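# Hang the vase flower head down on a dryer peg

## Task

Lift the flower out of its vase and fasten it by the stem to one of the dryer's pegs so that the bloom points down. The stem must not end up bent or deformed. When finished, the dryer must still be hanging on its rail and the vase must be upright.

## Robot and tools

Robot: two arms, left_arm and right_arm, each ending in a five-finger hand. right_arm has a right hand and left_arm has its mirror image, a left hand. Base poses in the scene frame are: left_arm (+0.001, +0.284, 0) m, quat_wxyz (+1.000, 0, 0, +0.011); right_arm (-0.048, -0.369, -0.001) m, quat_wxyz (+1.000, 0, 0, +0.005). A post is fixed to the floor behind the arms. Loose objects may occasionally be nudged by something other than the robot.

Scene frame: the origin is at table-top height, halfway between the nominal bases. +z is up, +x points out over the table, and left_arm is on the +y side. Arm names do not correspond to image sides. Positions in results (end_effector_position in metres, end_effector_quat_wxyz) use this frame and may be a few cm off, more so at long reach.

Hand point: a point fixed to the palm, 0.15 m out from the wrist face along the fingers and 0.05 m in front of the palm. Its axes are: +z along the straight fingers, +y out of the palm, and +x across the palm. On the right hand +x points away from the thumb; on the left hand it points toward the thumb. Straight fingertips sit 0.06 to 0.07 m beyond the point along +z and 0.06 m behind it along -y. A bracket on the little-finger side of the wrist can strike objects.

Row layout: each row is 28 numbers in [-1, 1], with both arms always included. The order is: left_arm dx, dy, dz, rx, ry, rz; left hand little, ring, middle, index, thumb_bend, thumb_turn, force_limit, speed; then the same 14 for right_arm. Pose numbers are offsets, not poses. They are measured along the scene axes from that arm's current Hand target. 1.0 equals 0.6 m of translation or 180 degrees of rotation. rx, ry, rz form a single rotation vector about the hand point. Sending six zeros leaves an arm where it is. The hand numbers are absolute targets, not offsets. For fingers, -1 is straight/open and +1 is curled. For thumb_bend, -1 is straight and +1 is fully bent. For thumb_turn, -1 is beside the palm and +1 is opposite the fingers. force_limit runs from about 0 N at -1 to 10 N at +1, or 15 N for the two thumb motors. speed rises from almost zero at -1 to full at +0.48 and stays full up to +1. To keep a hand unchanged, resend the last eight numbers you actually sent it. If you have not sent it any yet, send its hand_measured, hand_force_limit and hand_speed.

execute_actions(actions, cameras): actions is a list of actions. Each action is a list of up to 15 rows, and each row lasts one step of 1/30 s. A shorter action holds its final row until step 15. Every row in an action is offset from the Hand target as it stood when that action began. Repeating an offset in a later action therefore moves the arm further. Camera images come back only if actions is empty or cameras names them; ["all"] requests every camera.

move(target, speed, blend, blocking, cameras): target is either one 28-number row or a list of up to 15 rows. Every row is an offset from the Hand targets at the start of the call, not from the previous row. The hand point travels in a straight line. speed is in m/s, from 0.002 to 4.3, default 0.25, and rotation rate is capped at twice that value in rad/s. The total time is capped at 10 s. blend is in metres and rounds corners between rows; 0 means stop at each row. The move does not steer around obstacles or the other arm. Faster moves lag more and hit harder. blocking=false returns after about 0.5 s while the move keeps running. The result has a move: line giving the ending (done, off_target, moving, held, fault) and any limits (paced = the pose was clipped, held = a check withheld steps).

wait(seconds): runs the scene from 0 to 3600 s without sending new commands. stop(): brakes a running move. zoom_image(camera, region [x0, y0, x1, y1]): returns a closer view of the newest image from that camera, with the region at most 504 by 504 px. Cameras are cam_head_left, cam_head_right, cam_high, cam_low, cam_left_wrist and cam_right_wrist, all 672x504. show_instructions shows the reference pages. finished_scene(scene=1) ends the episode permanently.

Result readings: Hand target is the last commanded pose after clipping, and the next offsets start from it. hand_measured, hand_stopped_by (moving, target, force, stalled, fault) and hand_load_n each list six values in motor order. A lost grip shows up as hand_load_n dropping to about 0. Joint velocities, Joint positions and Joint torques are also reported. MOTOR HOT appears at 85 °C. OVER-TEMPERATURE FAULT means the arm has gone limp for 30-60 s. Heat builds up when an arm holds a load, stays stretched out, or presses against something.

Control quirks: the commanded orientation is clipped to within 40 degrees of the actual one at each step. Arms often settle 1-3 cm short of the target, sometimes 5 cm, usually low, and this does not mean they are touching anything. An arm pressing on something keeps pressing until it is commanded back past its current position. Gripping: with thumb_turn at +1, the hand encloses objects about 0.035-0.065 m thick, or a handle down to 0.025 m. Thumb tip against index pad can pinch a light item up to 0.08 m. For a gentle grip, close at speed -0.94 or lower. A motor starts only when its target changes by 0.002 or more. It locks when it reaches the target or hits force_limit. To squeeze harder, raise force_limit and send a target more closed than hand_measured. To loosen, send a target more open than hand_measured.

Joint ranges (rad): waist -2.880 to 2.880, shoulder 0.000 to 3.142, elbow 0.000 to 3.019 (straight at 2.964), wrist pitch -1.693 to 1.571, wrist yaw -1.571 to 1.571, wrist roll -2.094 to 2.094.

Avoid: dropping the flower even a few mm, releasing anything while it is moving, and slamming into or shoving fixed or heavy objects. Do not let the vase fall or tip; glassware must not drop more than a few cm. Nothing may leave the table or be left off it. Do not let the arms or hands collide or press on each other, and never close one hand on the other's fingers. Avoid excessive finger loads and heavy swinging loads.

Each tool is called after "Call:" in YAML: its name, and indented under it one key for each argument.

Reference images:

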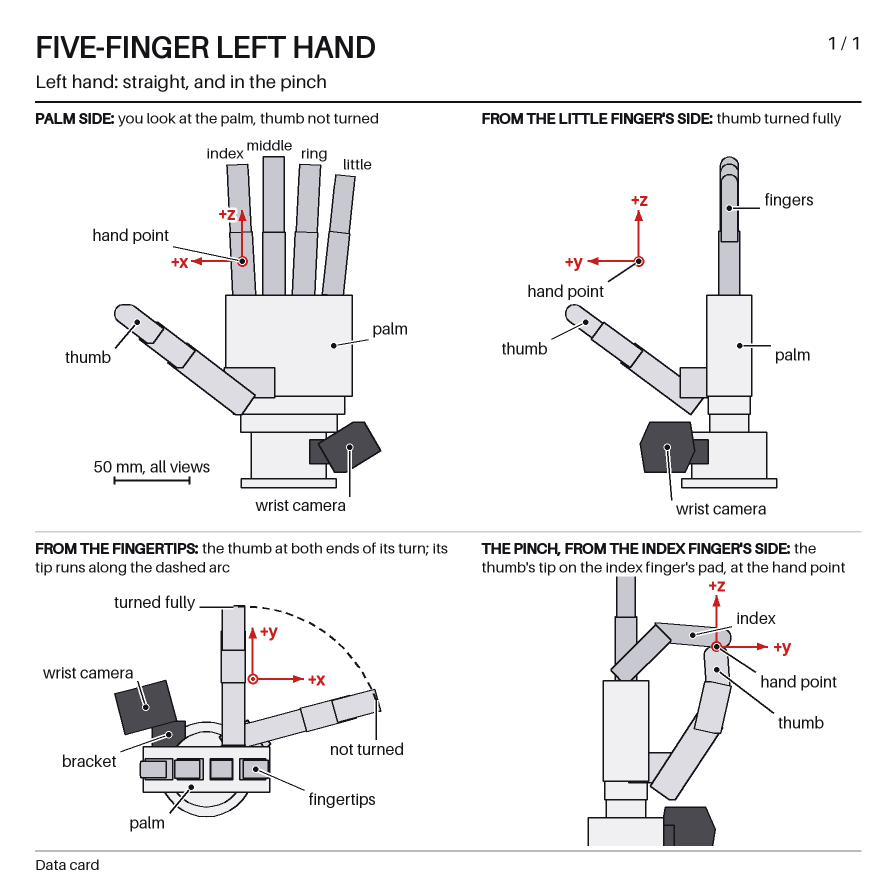

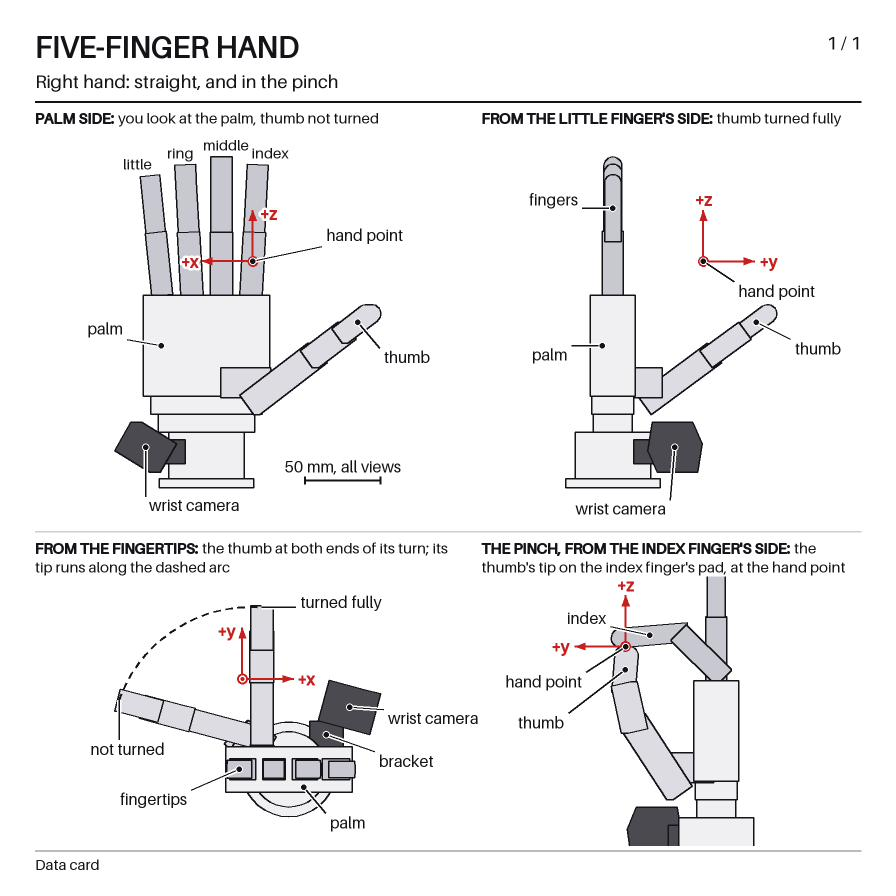

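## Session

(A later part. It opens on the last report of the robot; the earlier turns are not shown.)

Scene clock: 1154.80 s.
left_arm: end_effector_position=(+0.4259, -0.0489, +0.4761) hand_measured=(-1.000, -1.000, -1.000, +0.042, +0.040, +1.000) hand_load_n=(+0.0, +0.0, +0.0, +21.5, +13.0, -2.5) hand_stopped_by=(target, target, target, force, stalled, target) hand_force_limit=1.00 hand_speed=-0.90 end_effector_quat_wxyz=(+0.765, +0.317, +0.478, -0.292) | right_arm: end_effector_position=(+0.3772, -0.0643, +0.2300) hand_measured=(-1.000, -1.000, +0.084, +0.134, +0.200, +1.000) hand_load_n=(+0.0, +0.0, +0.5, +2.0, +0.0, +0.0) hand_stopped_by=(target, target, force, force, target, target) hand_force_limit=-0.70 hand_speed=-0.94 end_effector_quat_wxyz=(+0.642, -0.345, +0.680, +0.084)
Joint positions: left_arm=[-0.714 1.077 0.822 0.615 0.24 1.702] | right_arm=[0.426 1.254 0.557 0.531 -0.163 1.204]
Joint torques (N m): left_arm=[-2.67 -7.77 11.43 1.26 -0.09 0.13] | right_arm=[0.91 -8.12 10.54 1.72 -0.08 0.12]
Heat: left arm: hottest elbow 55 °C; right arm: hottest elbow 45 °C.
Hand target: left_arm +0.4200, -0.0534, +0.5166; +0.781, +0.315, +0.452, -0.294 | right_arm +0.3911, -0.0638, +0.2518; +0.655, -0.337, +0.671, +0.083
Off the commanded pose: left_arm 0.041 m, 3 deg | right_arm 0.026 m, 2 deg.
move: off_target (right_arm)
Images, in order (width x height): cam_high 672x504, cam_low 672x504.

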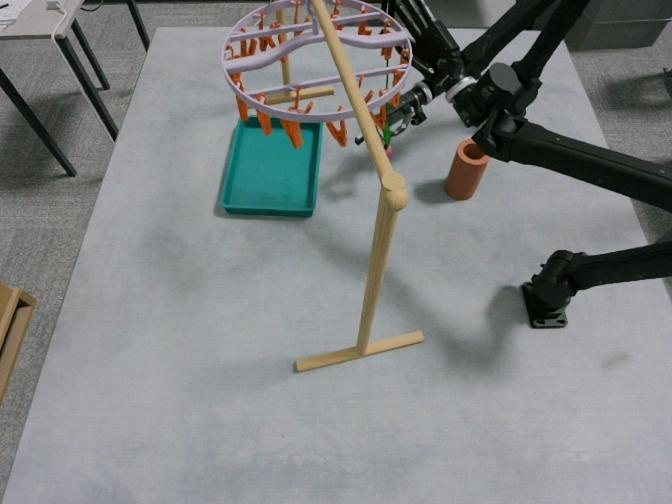

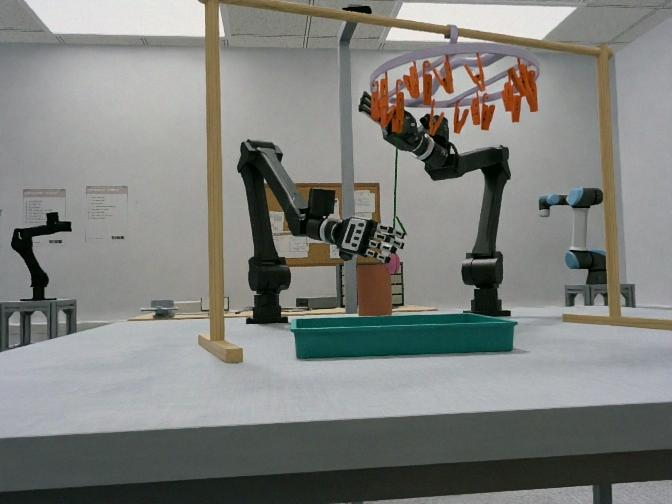

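Call:
move:
  target: [0,0,0,0,0,0,-1,-1,-1,0.1,0.05,1,1.0,-0.9,0.01,-0.006,-0.004,0,0,0,-1,-1,0.4,0.4,0.2,1,-0.7,-0.94]
  speed: 0.03
  cameras: ["cam_low","cam_high"]

Call:
zoom_image:
  camera: "cam_low"
  region: [380, 110, 416, 146]

Call:
zoom_image:
  camera: "cam_high"
  region: [370, 40, 406, 76]

Scene clock: 1162.40 s.
left_arm: end_effector_position=(+0.4259, -0.0489, +0.4761) hand_measured=(-1.000, -1.000, -1.000, +0.042, +0.040, +1.000) hand_load_n=(+0.0, +0.0, +0.0, +21.5, +13.0, -2.5) hand_stopped_by=(target, target, target, force, stalled, target) hand_force_limit=1.00 hand_speed=-0.90 end_effector_quat_wxyz=(+0.765, +0.317, +0.478, -0.292) | right_arm: end_effector_position=(+0.3820, -0.0688, +0.2319) hand_measured=(-1.000, -1.000, +0.084, +0.134, +0.200, +1.000) hand_load_n=(+0.0, +0.0, +0.5, +2.0, +0.5, +0.0) hand_stopped_by=(target, target, force, force, target, target) hand_force_limit=-0.70 hand_speed=-0.94 end_effector_quat_wxyz=(+0.643, -0.344, +0.679, +0.085)
Joint positions: left_arm=[-0.714 1.077 0.822 0.615 0.24 1.702] | right_arm=[0.408 1.258 0.564 0.531 -0.179 1.204]
Joint torques (N m): left_arm=[-2.73 -7.82 11.43 1.26 -0.09 0.13] | right_arm=[1.03 -7 10.54 2.15 -0.08 0.1]
Heat: left arm: hottest elbow 55 °C; right arm: hottest elbow 45 °C.
Hand target: left_arm +0.4200, -0.0534, +0.5166; +0.781, +0.315, +0.452, -0.294 | right_arm +0.3971, -0.0674, +0.2494; +0.655, -0.337, +0.671, +0.083
Off the commanded pose: left_arm 0.041 m, 3 deg | right_arm 0.023 m, 2 deg.
move: off_target (right_arm)
Images, in order (width x height): cam_high 672x504, cam_low 672x504.

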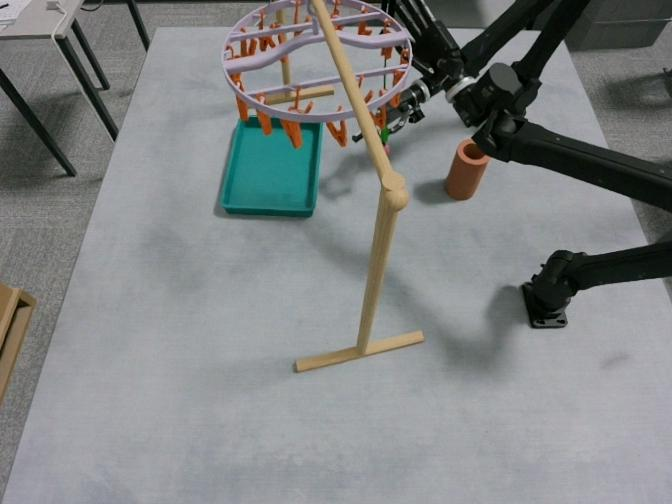

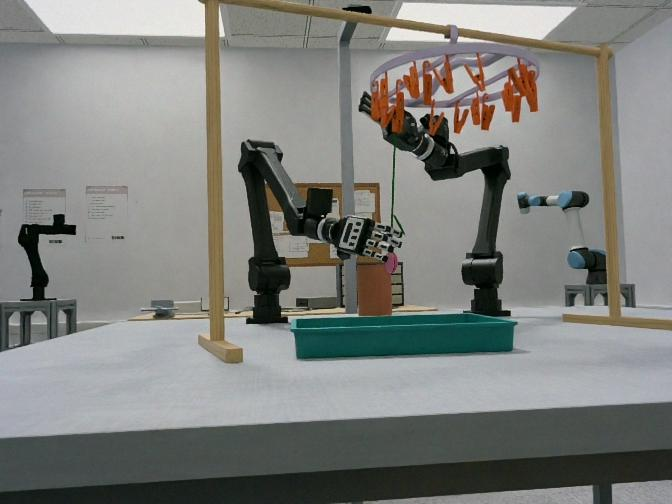

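Scaled by 14.000 from the camera's image (finer frame: 960x720).

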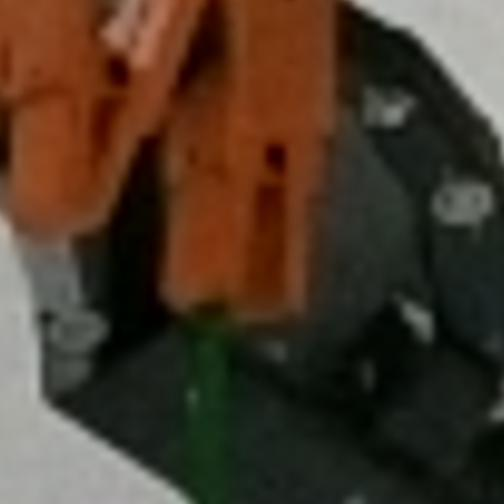

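Scaled by 14.000 from the camera's image (finer frame: 960x720).

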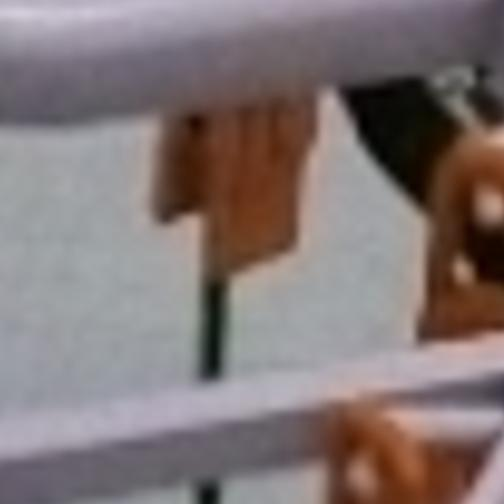

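Call:
move:
  target: [0,0,0,0,0,0,-1,-1,-1,0.1,0.05,1,1.0,-0.9,0,0.018,-0.003,0,0,0,-1,-1,0.4,0.4,0.2,1,-0.7,-0.94]
  speed: 0.03
  cameras: ["cam_low","cam_high"]

Call:
zoom_image:
  camera: "cam_low"
  region: [380, 110, 416, 146]

Call:
zoom_image:
  camera: "cam_high"
  region: [370, 40, 406, 76]

Scene clock: 1172.57 s.
left_arm: end_effector_position=(+0.4259, -0.0489, +0.4761) hand_measured=(-1.000, -1.000, -1.000, +0.042, +0.040, +1.000) hand_load_n=(+0.0, +0.0, -0.5, +21.5, +12.5, -2.5) hand_stopped_by=(target, target, target, force, stalled, target) hand_force_limit=1.00 hand_speed=-0.90 end_effector_quat_wxyz=(+0.765, +0.317, +0.478, -0.292) | right_arm: end_effector_position=(+0.3868, -0.0672, +0.2272) hand_measured=(-1.000, -1.000, +0.084, +0.134, +0.200, +1.000) hand_load_n=(+0.0, +0.0, +0.5, +2.5, +0.0, +0.0) hand_stopped_by=(target, target, force, force, target, target) hand_force_limit=-0.70 hand_speed=-0.94 end_effector_quat_wxyz=(+0.640, -0.341, +0.684, +0.079)
Joint positions: left_arm=[-0.714 1.077 0.822 0.615 0.24 1.702] | right_arm=[0.414 1.274 0.571 0.531 -0.158 1.204]
Joint torques (N m): left_arm=[-2.67 -7.82 11.43 1.28 -0.08 0.14] | right_arm=[2.78 -7.36 10.52 2.52 0.16 0.14]
Heat: left arm: hottest elbow 55 °C; right arm: hottest elbow 45 °C.
Hand target: left_arm +0.4200, -0.0534, +0.5166; +0.781, +0.315, +0.452, -0.294 | right_arm +0.3971, -0.0566, +0.2475; +0.655, -0.337, +0.671, +0.083
Off the commanded pose: left_arm 0.041 m, 3 deg | right_arm 0.025 m, 2 deg.
move: off_target (right_arm)
Images, in order (width x height): cam_high 672x504, cam_low 672x504.

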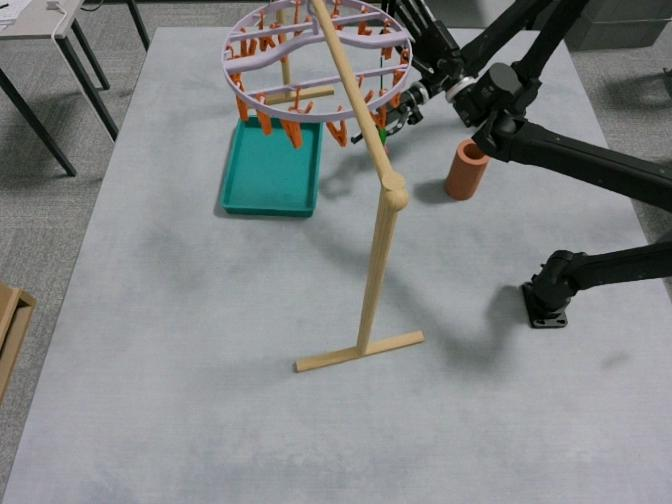

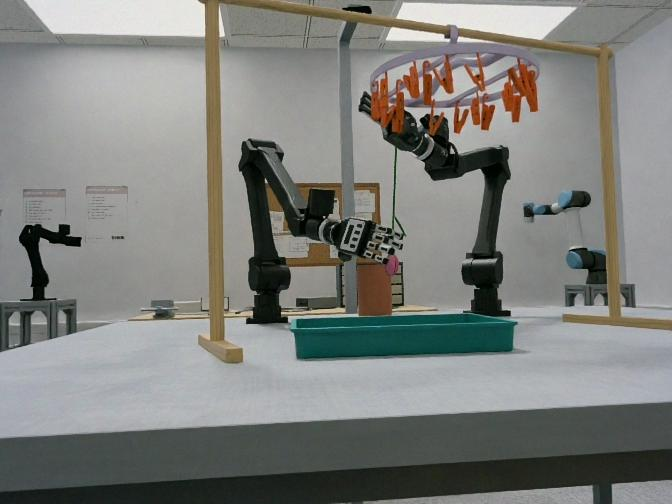

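Scaled by 14.000 from the camera's image (finer frame: 960x720).

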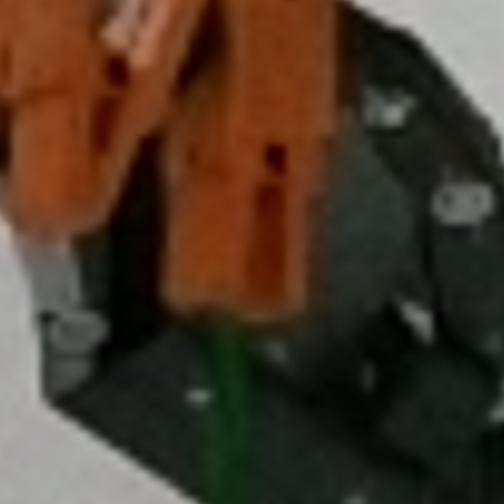

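Scaled by 14.000 from the camera's image (finer frame: 960x720).

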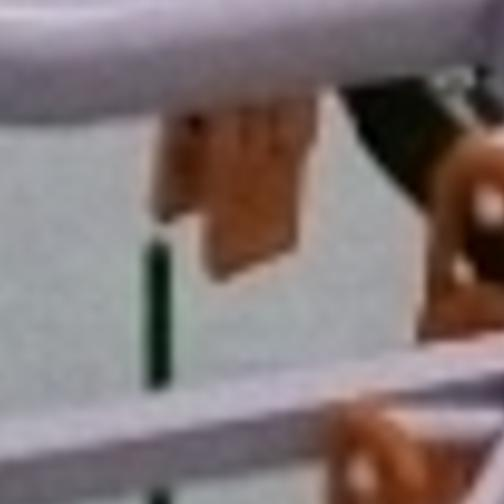

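Call:
move:
  target: [0,0,0,0,0,0,-1,-1,-1,0.1,0.05,1,1.0,-0.9,-0.014,0.003,0,0,0,0,-1,-1,0.4,0.4,0.2,1,-0.7,-0.94]
  speed: 0.03
  cameras: ["cam_low","cam_high"]

Call:
zoom_image:
  camera: "cam_low"
  region: [380, 110, 416, 146]

Call:
zoom_image:
  camera: "cam_high"
  region: [370, 40, 406, 76]

Scene clock: 1183.57 s.
left_arm: end_effector_position=(+0.4259, -0.0489, +0.4761) hand_measured=(-1.000, -1.000, -1.000, +0.042, +0.040, +1.000) hand_load_n=(+0.0, +0.0, +0.0, +21.5, +13.0, -2.5) hand_stopped_by=(target, target, target, force, stalled, target) hand_force_limit=1.00 hand_speed=-0.90 end_effector_quat_wxyz=(+0.765, +0.317, +0.478, -0.292) | right_arm: end_effector_position=(+0.3846, -0.0625, +0.2269) hand_measured=(-1.000, -1.000, +0.084, +0.134, +0.200, +1.000) hand_load_n=(+0.0, +0.5, +0.5, +2.5, +0.0, +0.0) hand_stopped_by=(target, target, force, force, target, target) hand_force_limit=-0.70 hand_speed=-0.94 end_effector_quat_wxyz=(+0.640, -0.342, +0.684, +0.078)
Joint positions: left_arm=[-0.714 1.077 0.822 0.615 0.24 1.702] | right_arm=[0.429 1.274 0.571 0.531 -0.143 1.204]
Joint torques (N m): left_arm=[-2.73 -7.77 11.43 1.26 -0.09 0.13] | right_arm=[2.73 -8.94 9.35 2.44 0.17 0.16]
Heat: left arm: hottest elbow 55 °C; right arm: hottest elbow 46 °C.
Hand target: left_arm +0.4200, -0.0534, +0.5166; +0.781, +0.315, +0.452, -0.294 | right_arm +0.3887, -0.0549, +0.2475; +0.655, -0.337, +0.671, +0.083
Off the commanded pose: left_arm 0.041 m, 3 deg | right_arm 0.022 m, 2 deg.
move: off_target (right_arm)
Images, in order (width x height): cam_high 672x504, cam_low 672x504.

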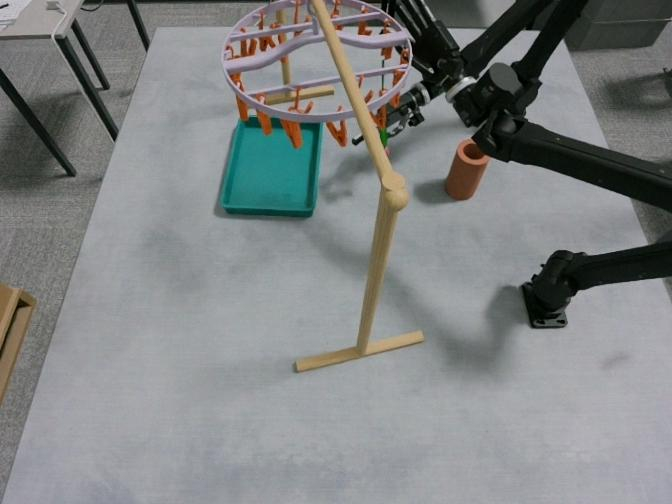

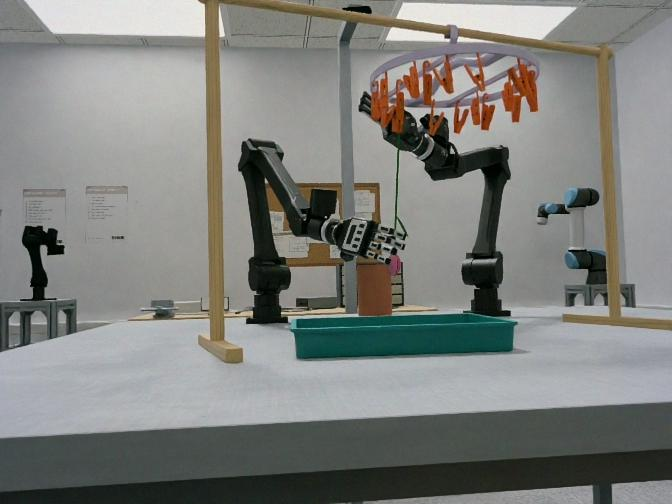

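Scaled by 14.000 from the camera's image (finer frame: 960x720).

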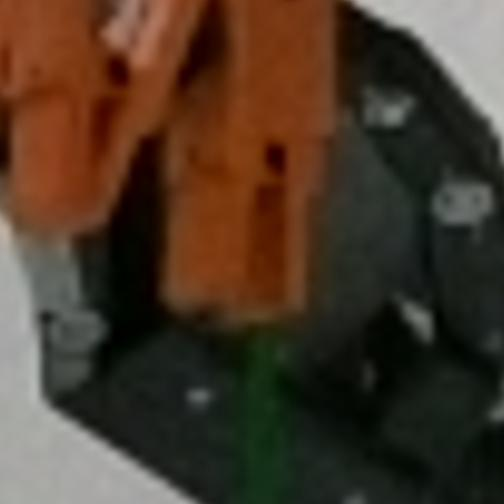

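Scaled by 14.000 from the camera's image (finer frame: 960x720).

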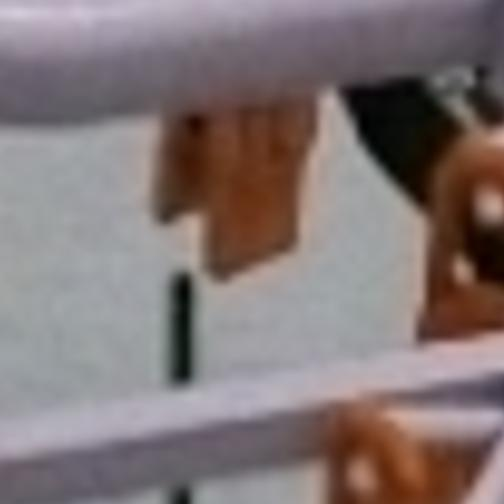

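Call:
move:
  target: [0,0,0,0,0,0,-1,-1,-1,0.1,0.05,1,1.0,-0.9,-0.0055,-0.0038,0.006,0,0,0,-1,-1,0.4,0.4,0.2,1,-0.7,-0.94]
  speed: 0.03
  cameras: ["cam_low","cam_high"]

Call:
zoom_image:
  camera: "cam_low"
  region: [380, 110, 416, 146]

Call:
zoom_image:
  camera: "cam_high"
  region: [370, 40, 406, 76]

Scene clock: 1190.23 s.
left_arm: end_effector_position=(+0.4259, -0.0489, +0.4761) hand_measured=(-1.000, -1.000, -1.000, +0.042, +0.040, +1.000) hand_load_n=(+0.0, +0.0, +0.0, +21.5, +13.0, -2.5) hand_stopped_by=(target, target, target, force, stalled, target) hand_force_limit=1.00 hand_speed=-0.90 end_effector_quat_wxyz=(+0.765, +0.317, +0.478, -0.292) | right_arm: end_effector_position=(+0.3832, -0.0633, +0.2349) hand_measured=(-1.000, -1.000, +0.084, +0.134, +0.200, +1.000) hand_load_n=(+0.0, +0.0, +0.5, +2.5, +0.5, +0.0) hand_stopped_by=(target, target, force, force, target, target) hand_force_limit=-0.70 hand_speed=-0.94 end_effector_quat_wxyz=(+0.646, -0.340, +0.679, +0.078)
Joint positions: left_arm=[-0.714 1.077 0.822 0.615 0.24 1.702] | right_arm=[0.429 1.258 0.571 0.531 -0.143 1.204]
Joint torques (N m): left_arm=[-2.73 -7.77 11.44 1.25 -0.09 0.13] | right_arm=[2.61 -9.05 9.11 1.81 0.11 0.16]
Heat: left arm: hottest elbow 55 °C; right arm: hottest elbow 45 °C.
Hand target: left_arm +0.4200, -0.0534, +0.5166; +0.781, +0.315, +0.452, -0.294 | right_arm +0.3855, -0.0572, +0.2511; +0.655, -0.337, +0.672, +0.083
Off the commanded pose: left_arm 0.041 m, 3 deg | right_arm 0.017 m, 2 deg.
move: off_target (right_arm)
Images, in order (width x height): cam_high 672x504, cam_low 672x504.

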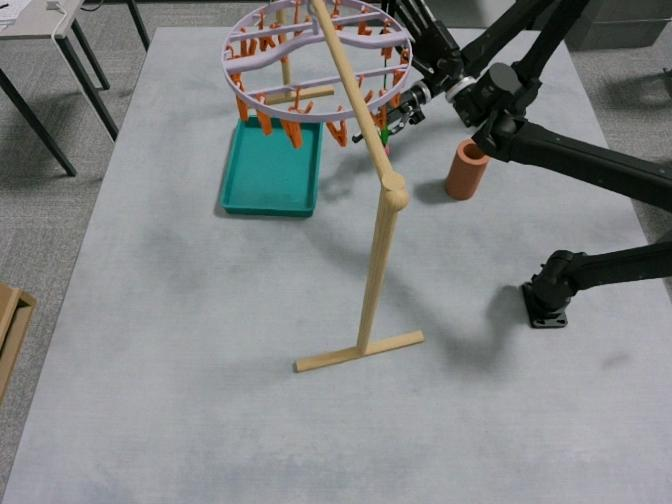

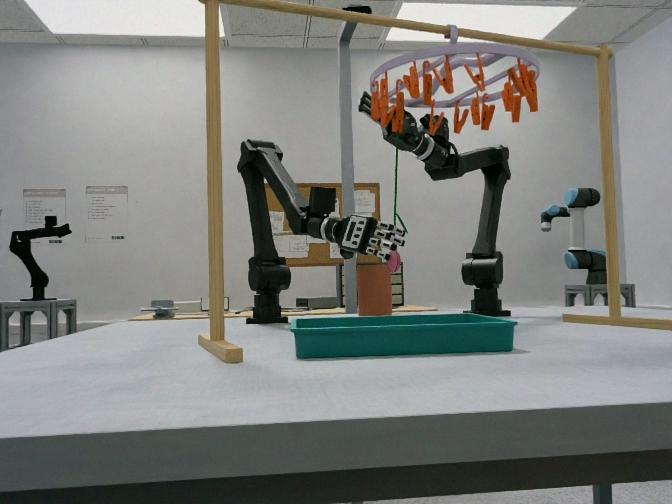

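Scaled by 14.000 from the camera's image (finer frame: 960x720).

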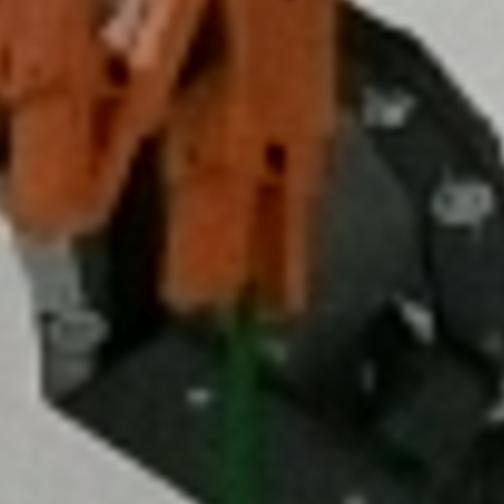

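Scaled by 14.000 from the camera's image (finer frame: 960x720).

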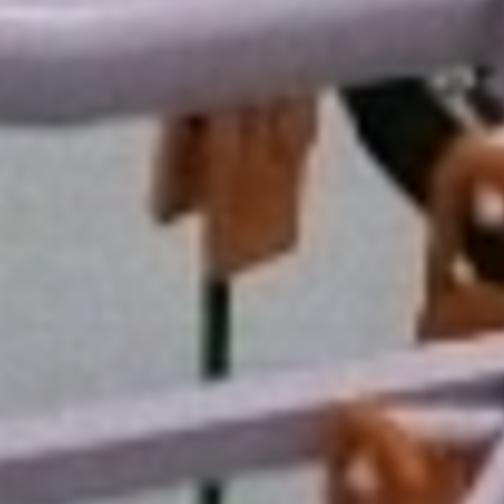

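Call:
move:
  target: [0,0,0,0,0,0,-1,-1,-1,0.1,0.05,1,1.0,-0.9,0.001,0.001,0.01,0,0,0,-1,-1,0.4,0.4,0.2,1,-0.7,-0.94]
  speed: 0.03
  cameras: ["cam_low","cam_high"]

Call:
zoom_image:
  camera: "cam_low"
  region: [380, 110, 416, 146]

Call:
zoom_image:
  camera: "cam_high"
  region: [370, 40, 406, 76]

Scene clock: 1195.83 s.
left_arm: end_effector_position=(+0.4259, -0.0489, +0.4761) hand_measured=(-1.000, -1.000, -1.000, +0.042, +0.040, +1.000) hand_load_n=(+0.0, +0.0, +0.0, +21.5, +13.0, -2.5) hand_stopped_by=(target, target, target, force, stalled, target) hand_force_limit=1.00 hand_speed=-0.90 end_effector_quat_wxyz=(+0.765, +0.317, +0.478, -0.292) | right_arm: end_effector_position=(+0.3815, -0.0640, +0.2353) hand_measured=(-1.000, -1.000, +0.084, +0.134, +0.200, +1.000) hand_load_n=(+0.0, +0.0, +0.0, +2.5, +0.0, +0.0) hand_stopped_by=(target, target, force, force, target, target) hand_force_limit=-0.70 hand_speed=-0.94 end_effector_quat_wxyz=(+0.642, -0.341, +0.682, +0.078)
Joint positions: left_arm=[-0.714 1.077 0.822 0.615 0.24 1.702] | right_arm=[0.429 1.248 0.571 0.512 -0.143 1.204]
Joint torques (N m): left_arm=[-2.73 -7.77 11.41 1.26 -0.08 0.13] | right_arm=[2.67 -9.17 9.94 1.72 0.13 0.16]
Heat: left arm: hottest elbow 55 °C; right arm: hottest elbow 45 °C.
Hand target: left_arm +0.4200, -0.0534, +0.5166; +0.781, +0.315, +0.452, -0.294 | right_arm +0.3861, -0.0566, +0.2572; +0.655, -0.337, +0.671, +0.083
Off the commanded pose: left_arm 0.041 m, 3 deg | right_arm 0.023 m, 2 deg.
move: off_target (right_arm)
Images, in order (width x height): cam_high 672x504, cam_low 672x504.

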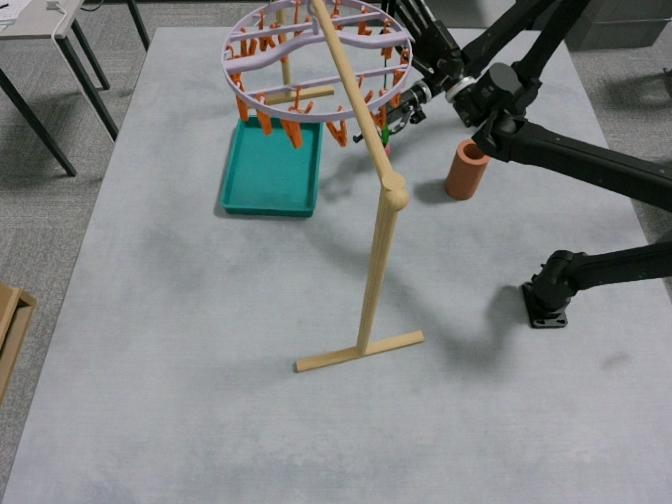

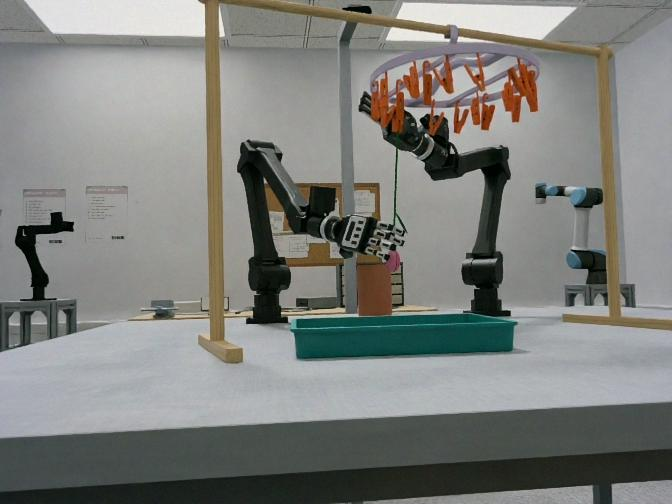

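Scaled by 14.000 from the camera's image (finer frame: 960x720).

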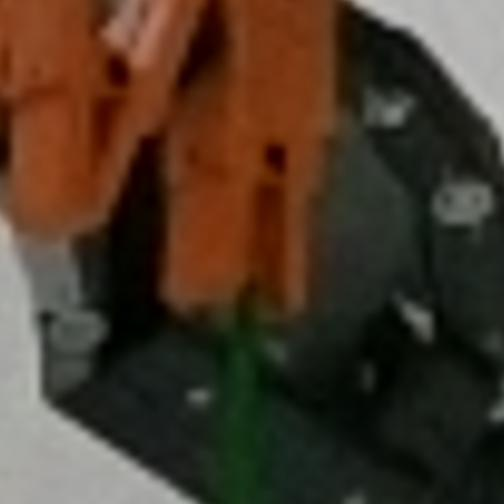

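Scaled by 14.000 from the camera's image (finer frame: 960x720).

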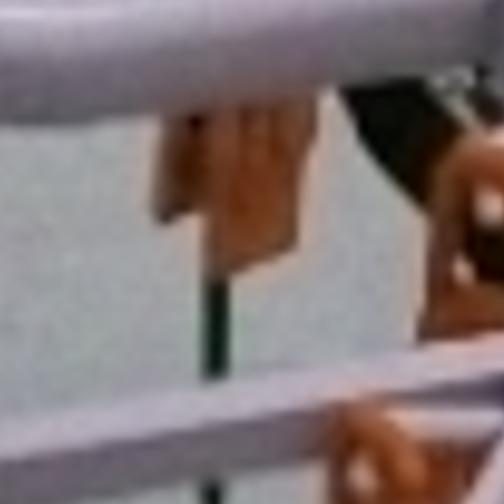

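Call:
move:
  target: [0,0,0,0,0,0,-1,-1,-1,0.1,0.05,1,1.0,-0.9,0.002,0.001,0.018,0,0,0,-1,-1,0.4,0.4,0.2,1,-0.7,-0.94]
  speed: 0.03
  cameras: ["cam_low","cam_high","cam_head_left"]

Call:
zoom_image:
  camera: "cam_low"
  region: [380, 110, 416, 146]

Call:
zoom_image:
  camera: "cam_high"
  region: [370, 40, 406, 76]

Scene clock: 1200.10 s.
left_arm: end_effector_position=(+0.4259, -0.0489, +0.4761) hand_measured=(-1.000, -1.000, -1.000, +0.042, +0.040, +1.000) hand_load_n=(+0.0, +0.0, +0.0, +21.5, +12.5, -2.5) hand_stopped_by=(target, target, target, force, stalled, target) hand_force_limit=1.00 hand_speed=-0.90 end_effector_quat_wxyz=(+0.765, +0.317, +0.478, -0.292) | right_arm: end_effector_position=(+0.3804, -0.0646, +0.2412) hand_measured=(-1.000, -1.000, +0.084, +0.134, +0.200, +1.000) hand_load_n=(+0.0, +0.0, +0.5, +2.5, +0.0, +0.0) hand_stopped_by=(target, target, force, force, target, target) hand_force_limit=-0.70 hand_speed=-0.94 end_effector_quat_wxyz=(+0.639, -0.342, +0.684, +0.078)
Joint positions: left_arm=[-0.714 1.077 0.822 0.615 0.24 1.702] | right_arm=[0.429 1.226 0.58 0.473 -0.143 1.204]
Joint torques (N m): left_arm=[-2.73 -7.82 11.43 1.28 -0.09 0.13] | right_arm=[2.73 -8.82 10.81 1.7 0.12 0.17]
Heat: left arm: hottest elbow 55 °C; right arm: hottest elbow 45 °C.
Hand target: left_arm +0.4200, -0.0534, +0.5166; +0.781, +0.315, +0.452, -0.294 | right_arm +0.3873, -0.0560, +0.2680; +0.655, -0.337, +0.671, +0.083
Off the commanded pose: left_arm 0.041 m, 3 deg | right_arm 0.029 m, 2 deg.
move: off_target (right_arm)
Images, in order (width x height): cam_head_left 672x504, cam_high 672x504, cam_low 672x504.

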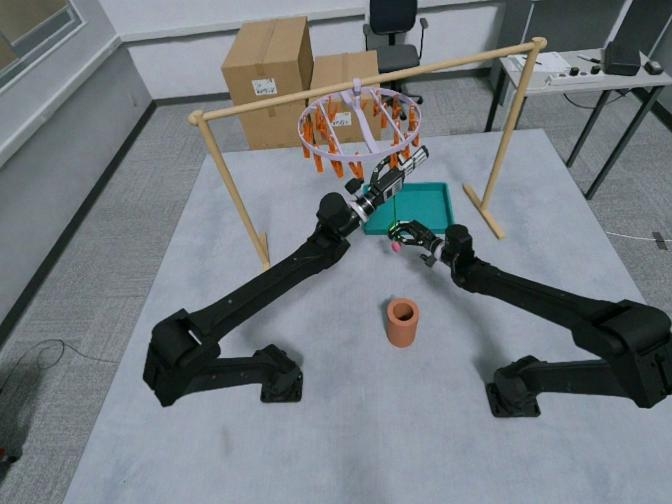

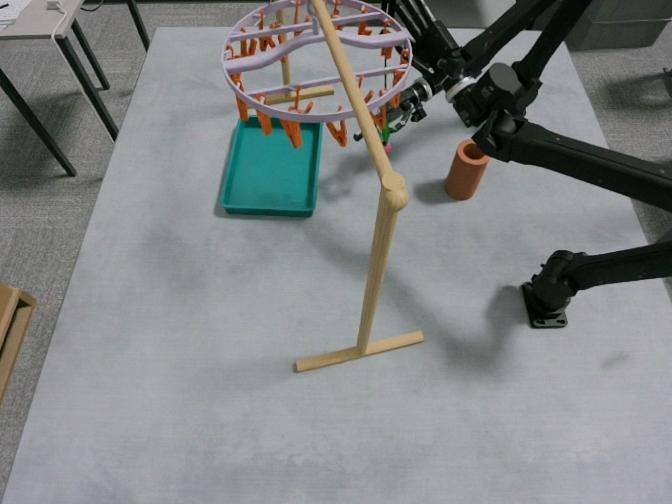

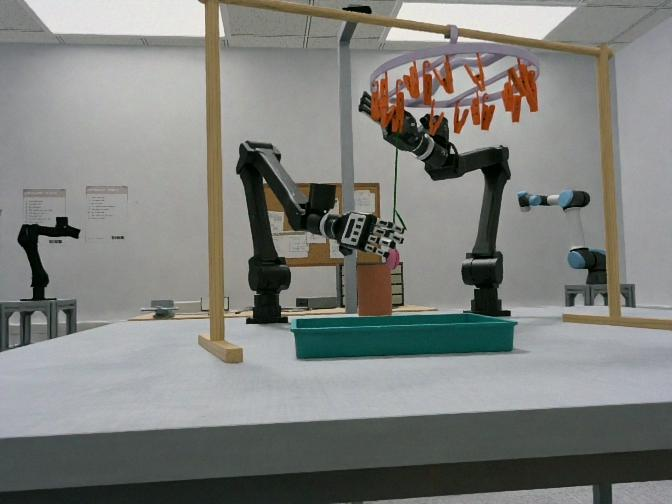

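Scaled by 14.000 from the camera's image (finer frame: 960x720).

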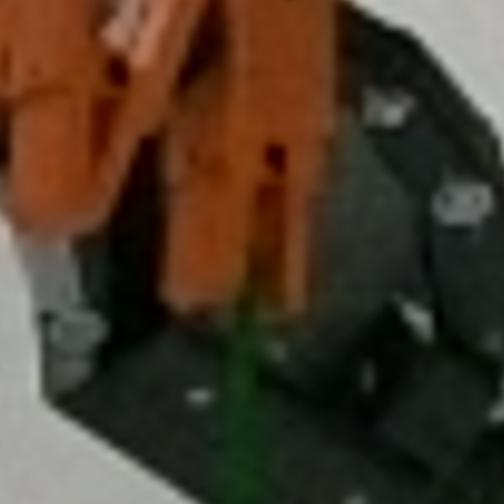

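Scaled by 14.000 from the camera's image (finer frame: 960x720).

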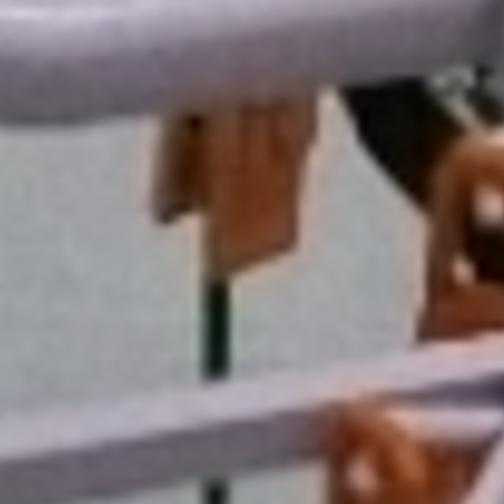

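Call:
move:
  target: [0,0,0,0,0,0,-1,-1,-1,0.1,0.05,1,1.0,-0.9,0.001,0.001,0.009,0,0,0,-1,-1,0.4,0.4,0.2,1,-0.7,-0.94]
  speed: 0.03
  cameras: ["cam_low","cam_high","cam_head_left"]

Call:
zoom_image:
  camera: "cam_low"
  region: [380, 110, 416, 146]

Call:
zoom_image:
  camera: "cam_high"
  region: [370, 40, 406, 76]

Call:
zoom_image:
  camera: "cam_low"
  region: [350, 90, 440, 280]

Scene clock: 1205.30 s.
left_arm: end_effector_position=(+0.4259, -0.0489, +0.4761) hand_measured=(-1.000, -1.000, -1.000, +0.042, +0.040, +1.000) hand_load_n=(+0.0, +0.0, +0.0, +21.5, +13.0, -2.5) hand_stopped_by=(target, target, target, force, stalled, target) hand_force_limit=1.00 hand_speed=-0.90 end_effector_quat_wxyz=(+0.765, +0.317, +0.478, -0.292) | right_arm: end_effector_position=(+0.3812, -0.0642, +0.2457) hand_measured=(-1.000, -1.000, +0.084, +0.134, +0.200, +1.000) hand_load_n=(+0.0, +0.0, +0.0, +2.5, +0.5, +0.0) hand_stopped_by=(target, target, force, force, target, target) hand_force_limit=-0.70 hand_speed=-0.94 end_effector_quat_wxyz=(+0.639, -0.342, +0.685, +0.078)
Joint positions: left_arm=[-0.714 1.077 0.822 0.615 0.24 1.702] | right_arm=[0.429 1.218 0.59 0.454 -0.143 1.204]
Joint torques (N m): left_arm=[-2.73 -7.82 11.43 1.28 -0.09 0.13] | right_arm=[2.73 -8.88 10.93 1.83 0.15 0.16]
Heat: left arm: hottest elbow 55 °C; right arm: hottest elbow 45 °C.
Hand target: left_arm +0.4200, -0.0534, +0.5166; +0.781, +0.315, +0.452, -0.294 | right_arm +0.3879, -0.0554, +0.2733; +0.655, -0.337, +0.672, +0.083
Off the commanded pose: left_arm 0.041 m, 3 deg | right_arm 0.030 m, 3 deg.
move: off_target (right_arm)
Images, in order (width x height): cam_head_left 672x504, cam_high 672x504, cam_low 672x504.

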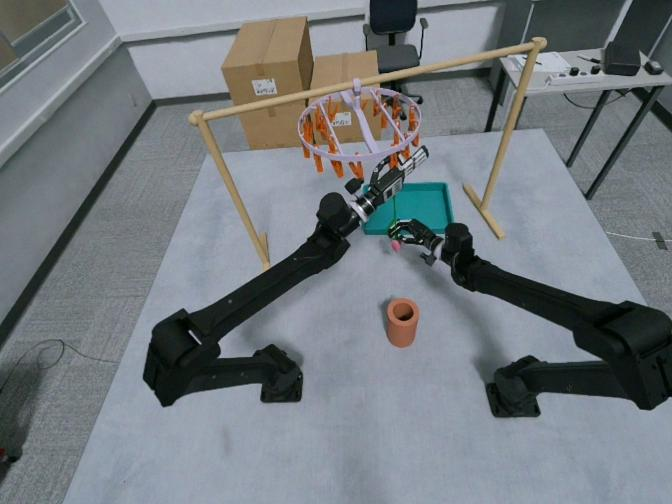

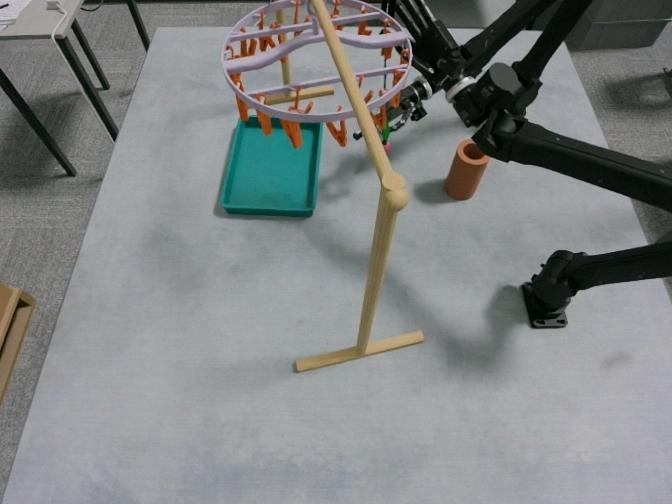

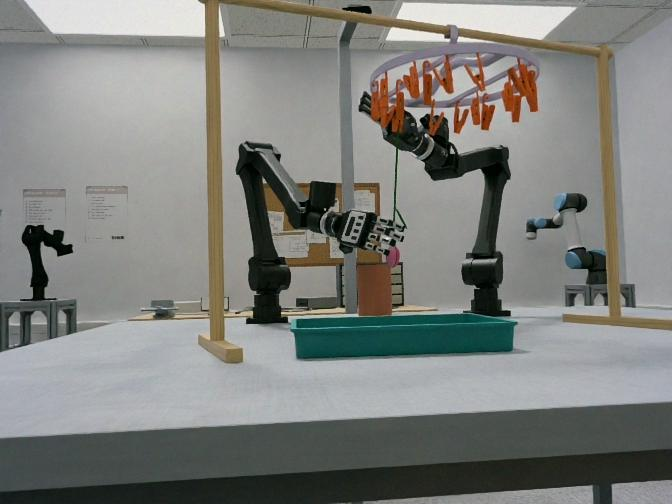

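Scaled by 14.000 from the camera's image (finer frame: 960x720).

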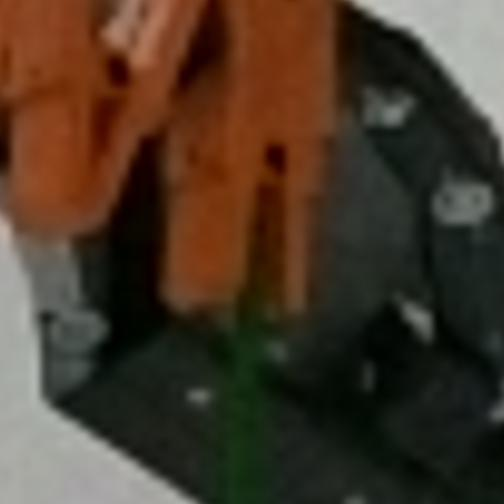

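Scaled by 14.000 from the camera's image (finer frame: 960x720).

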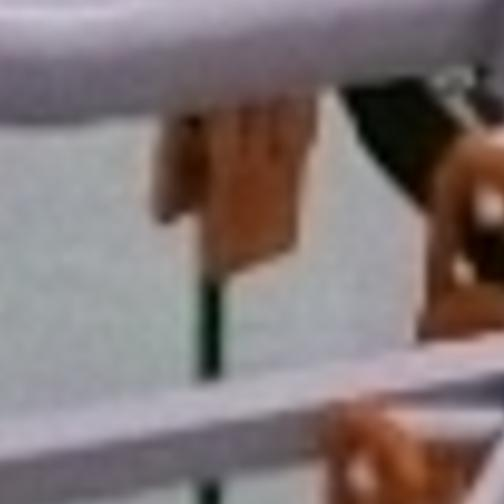

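Scaled by 2.653 from the camera's image (finer frame: 960x720).

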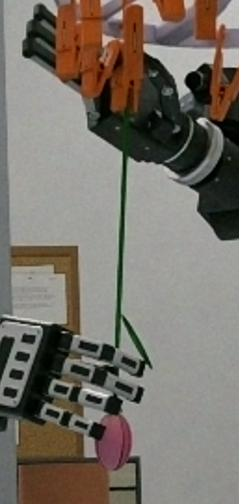

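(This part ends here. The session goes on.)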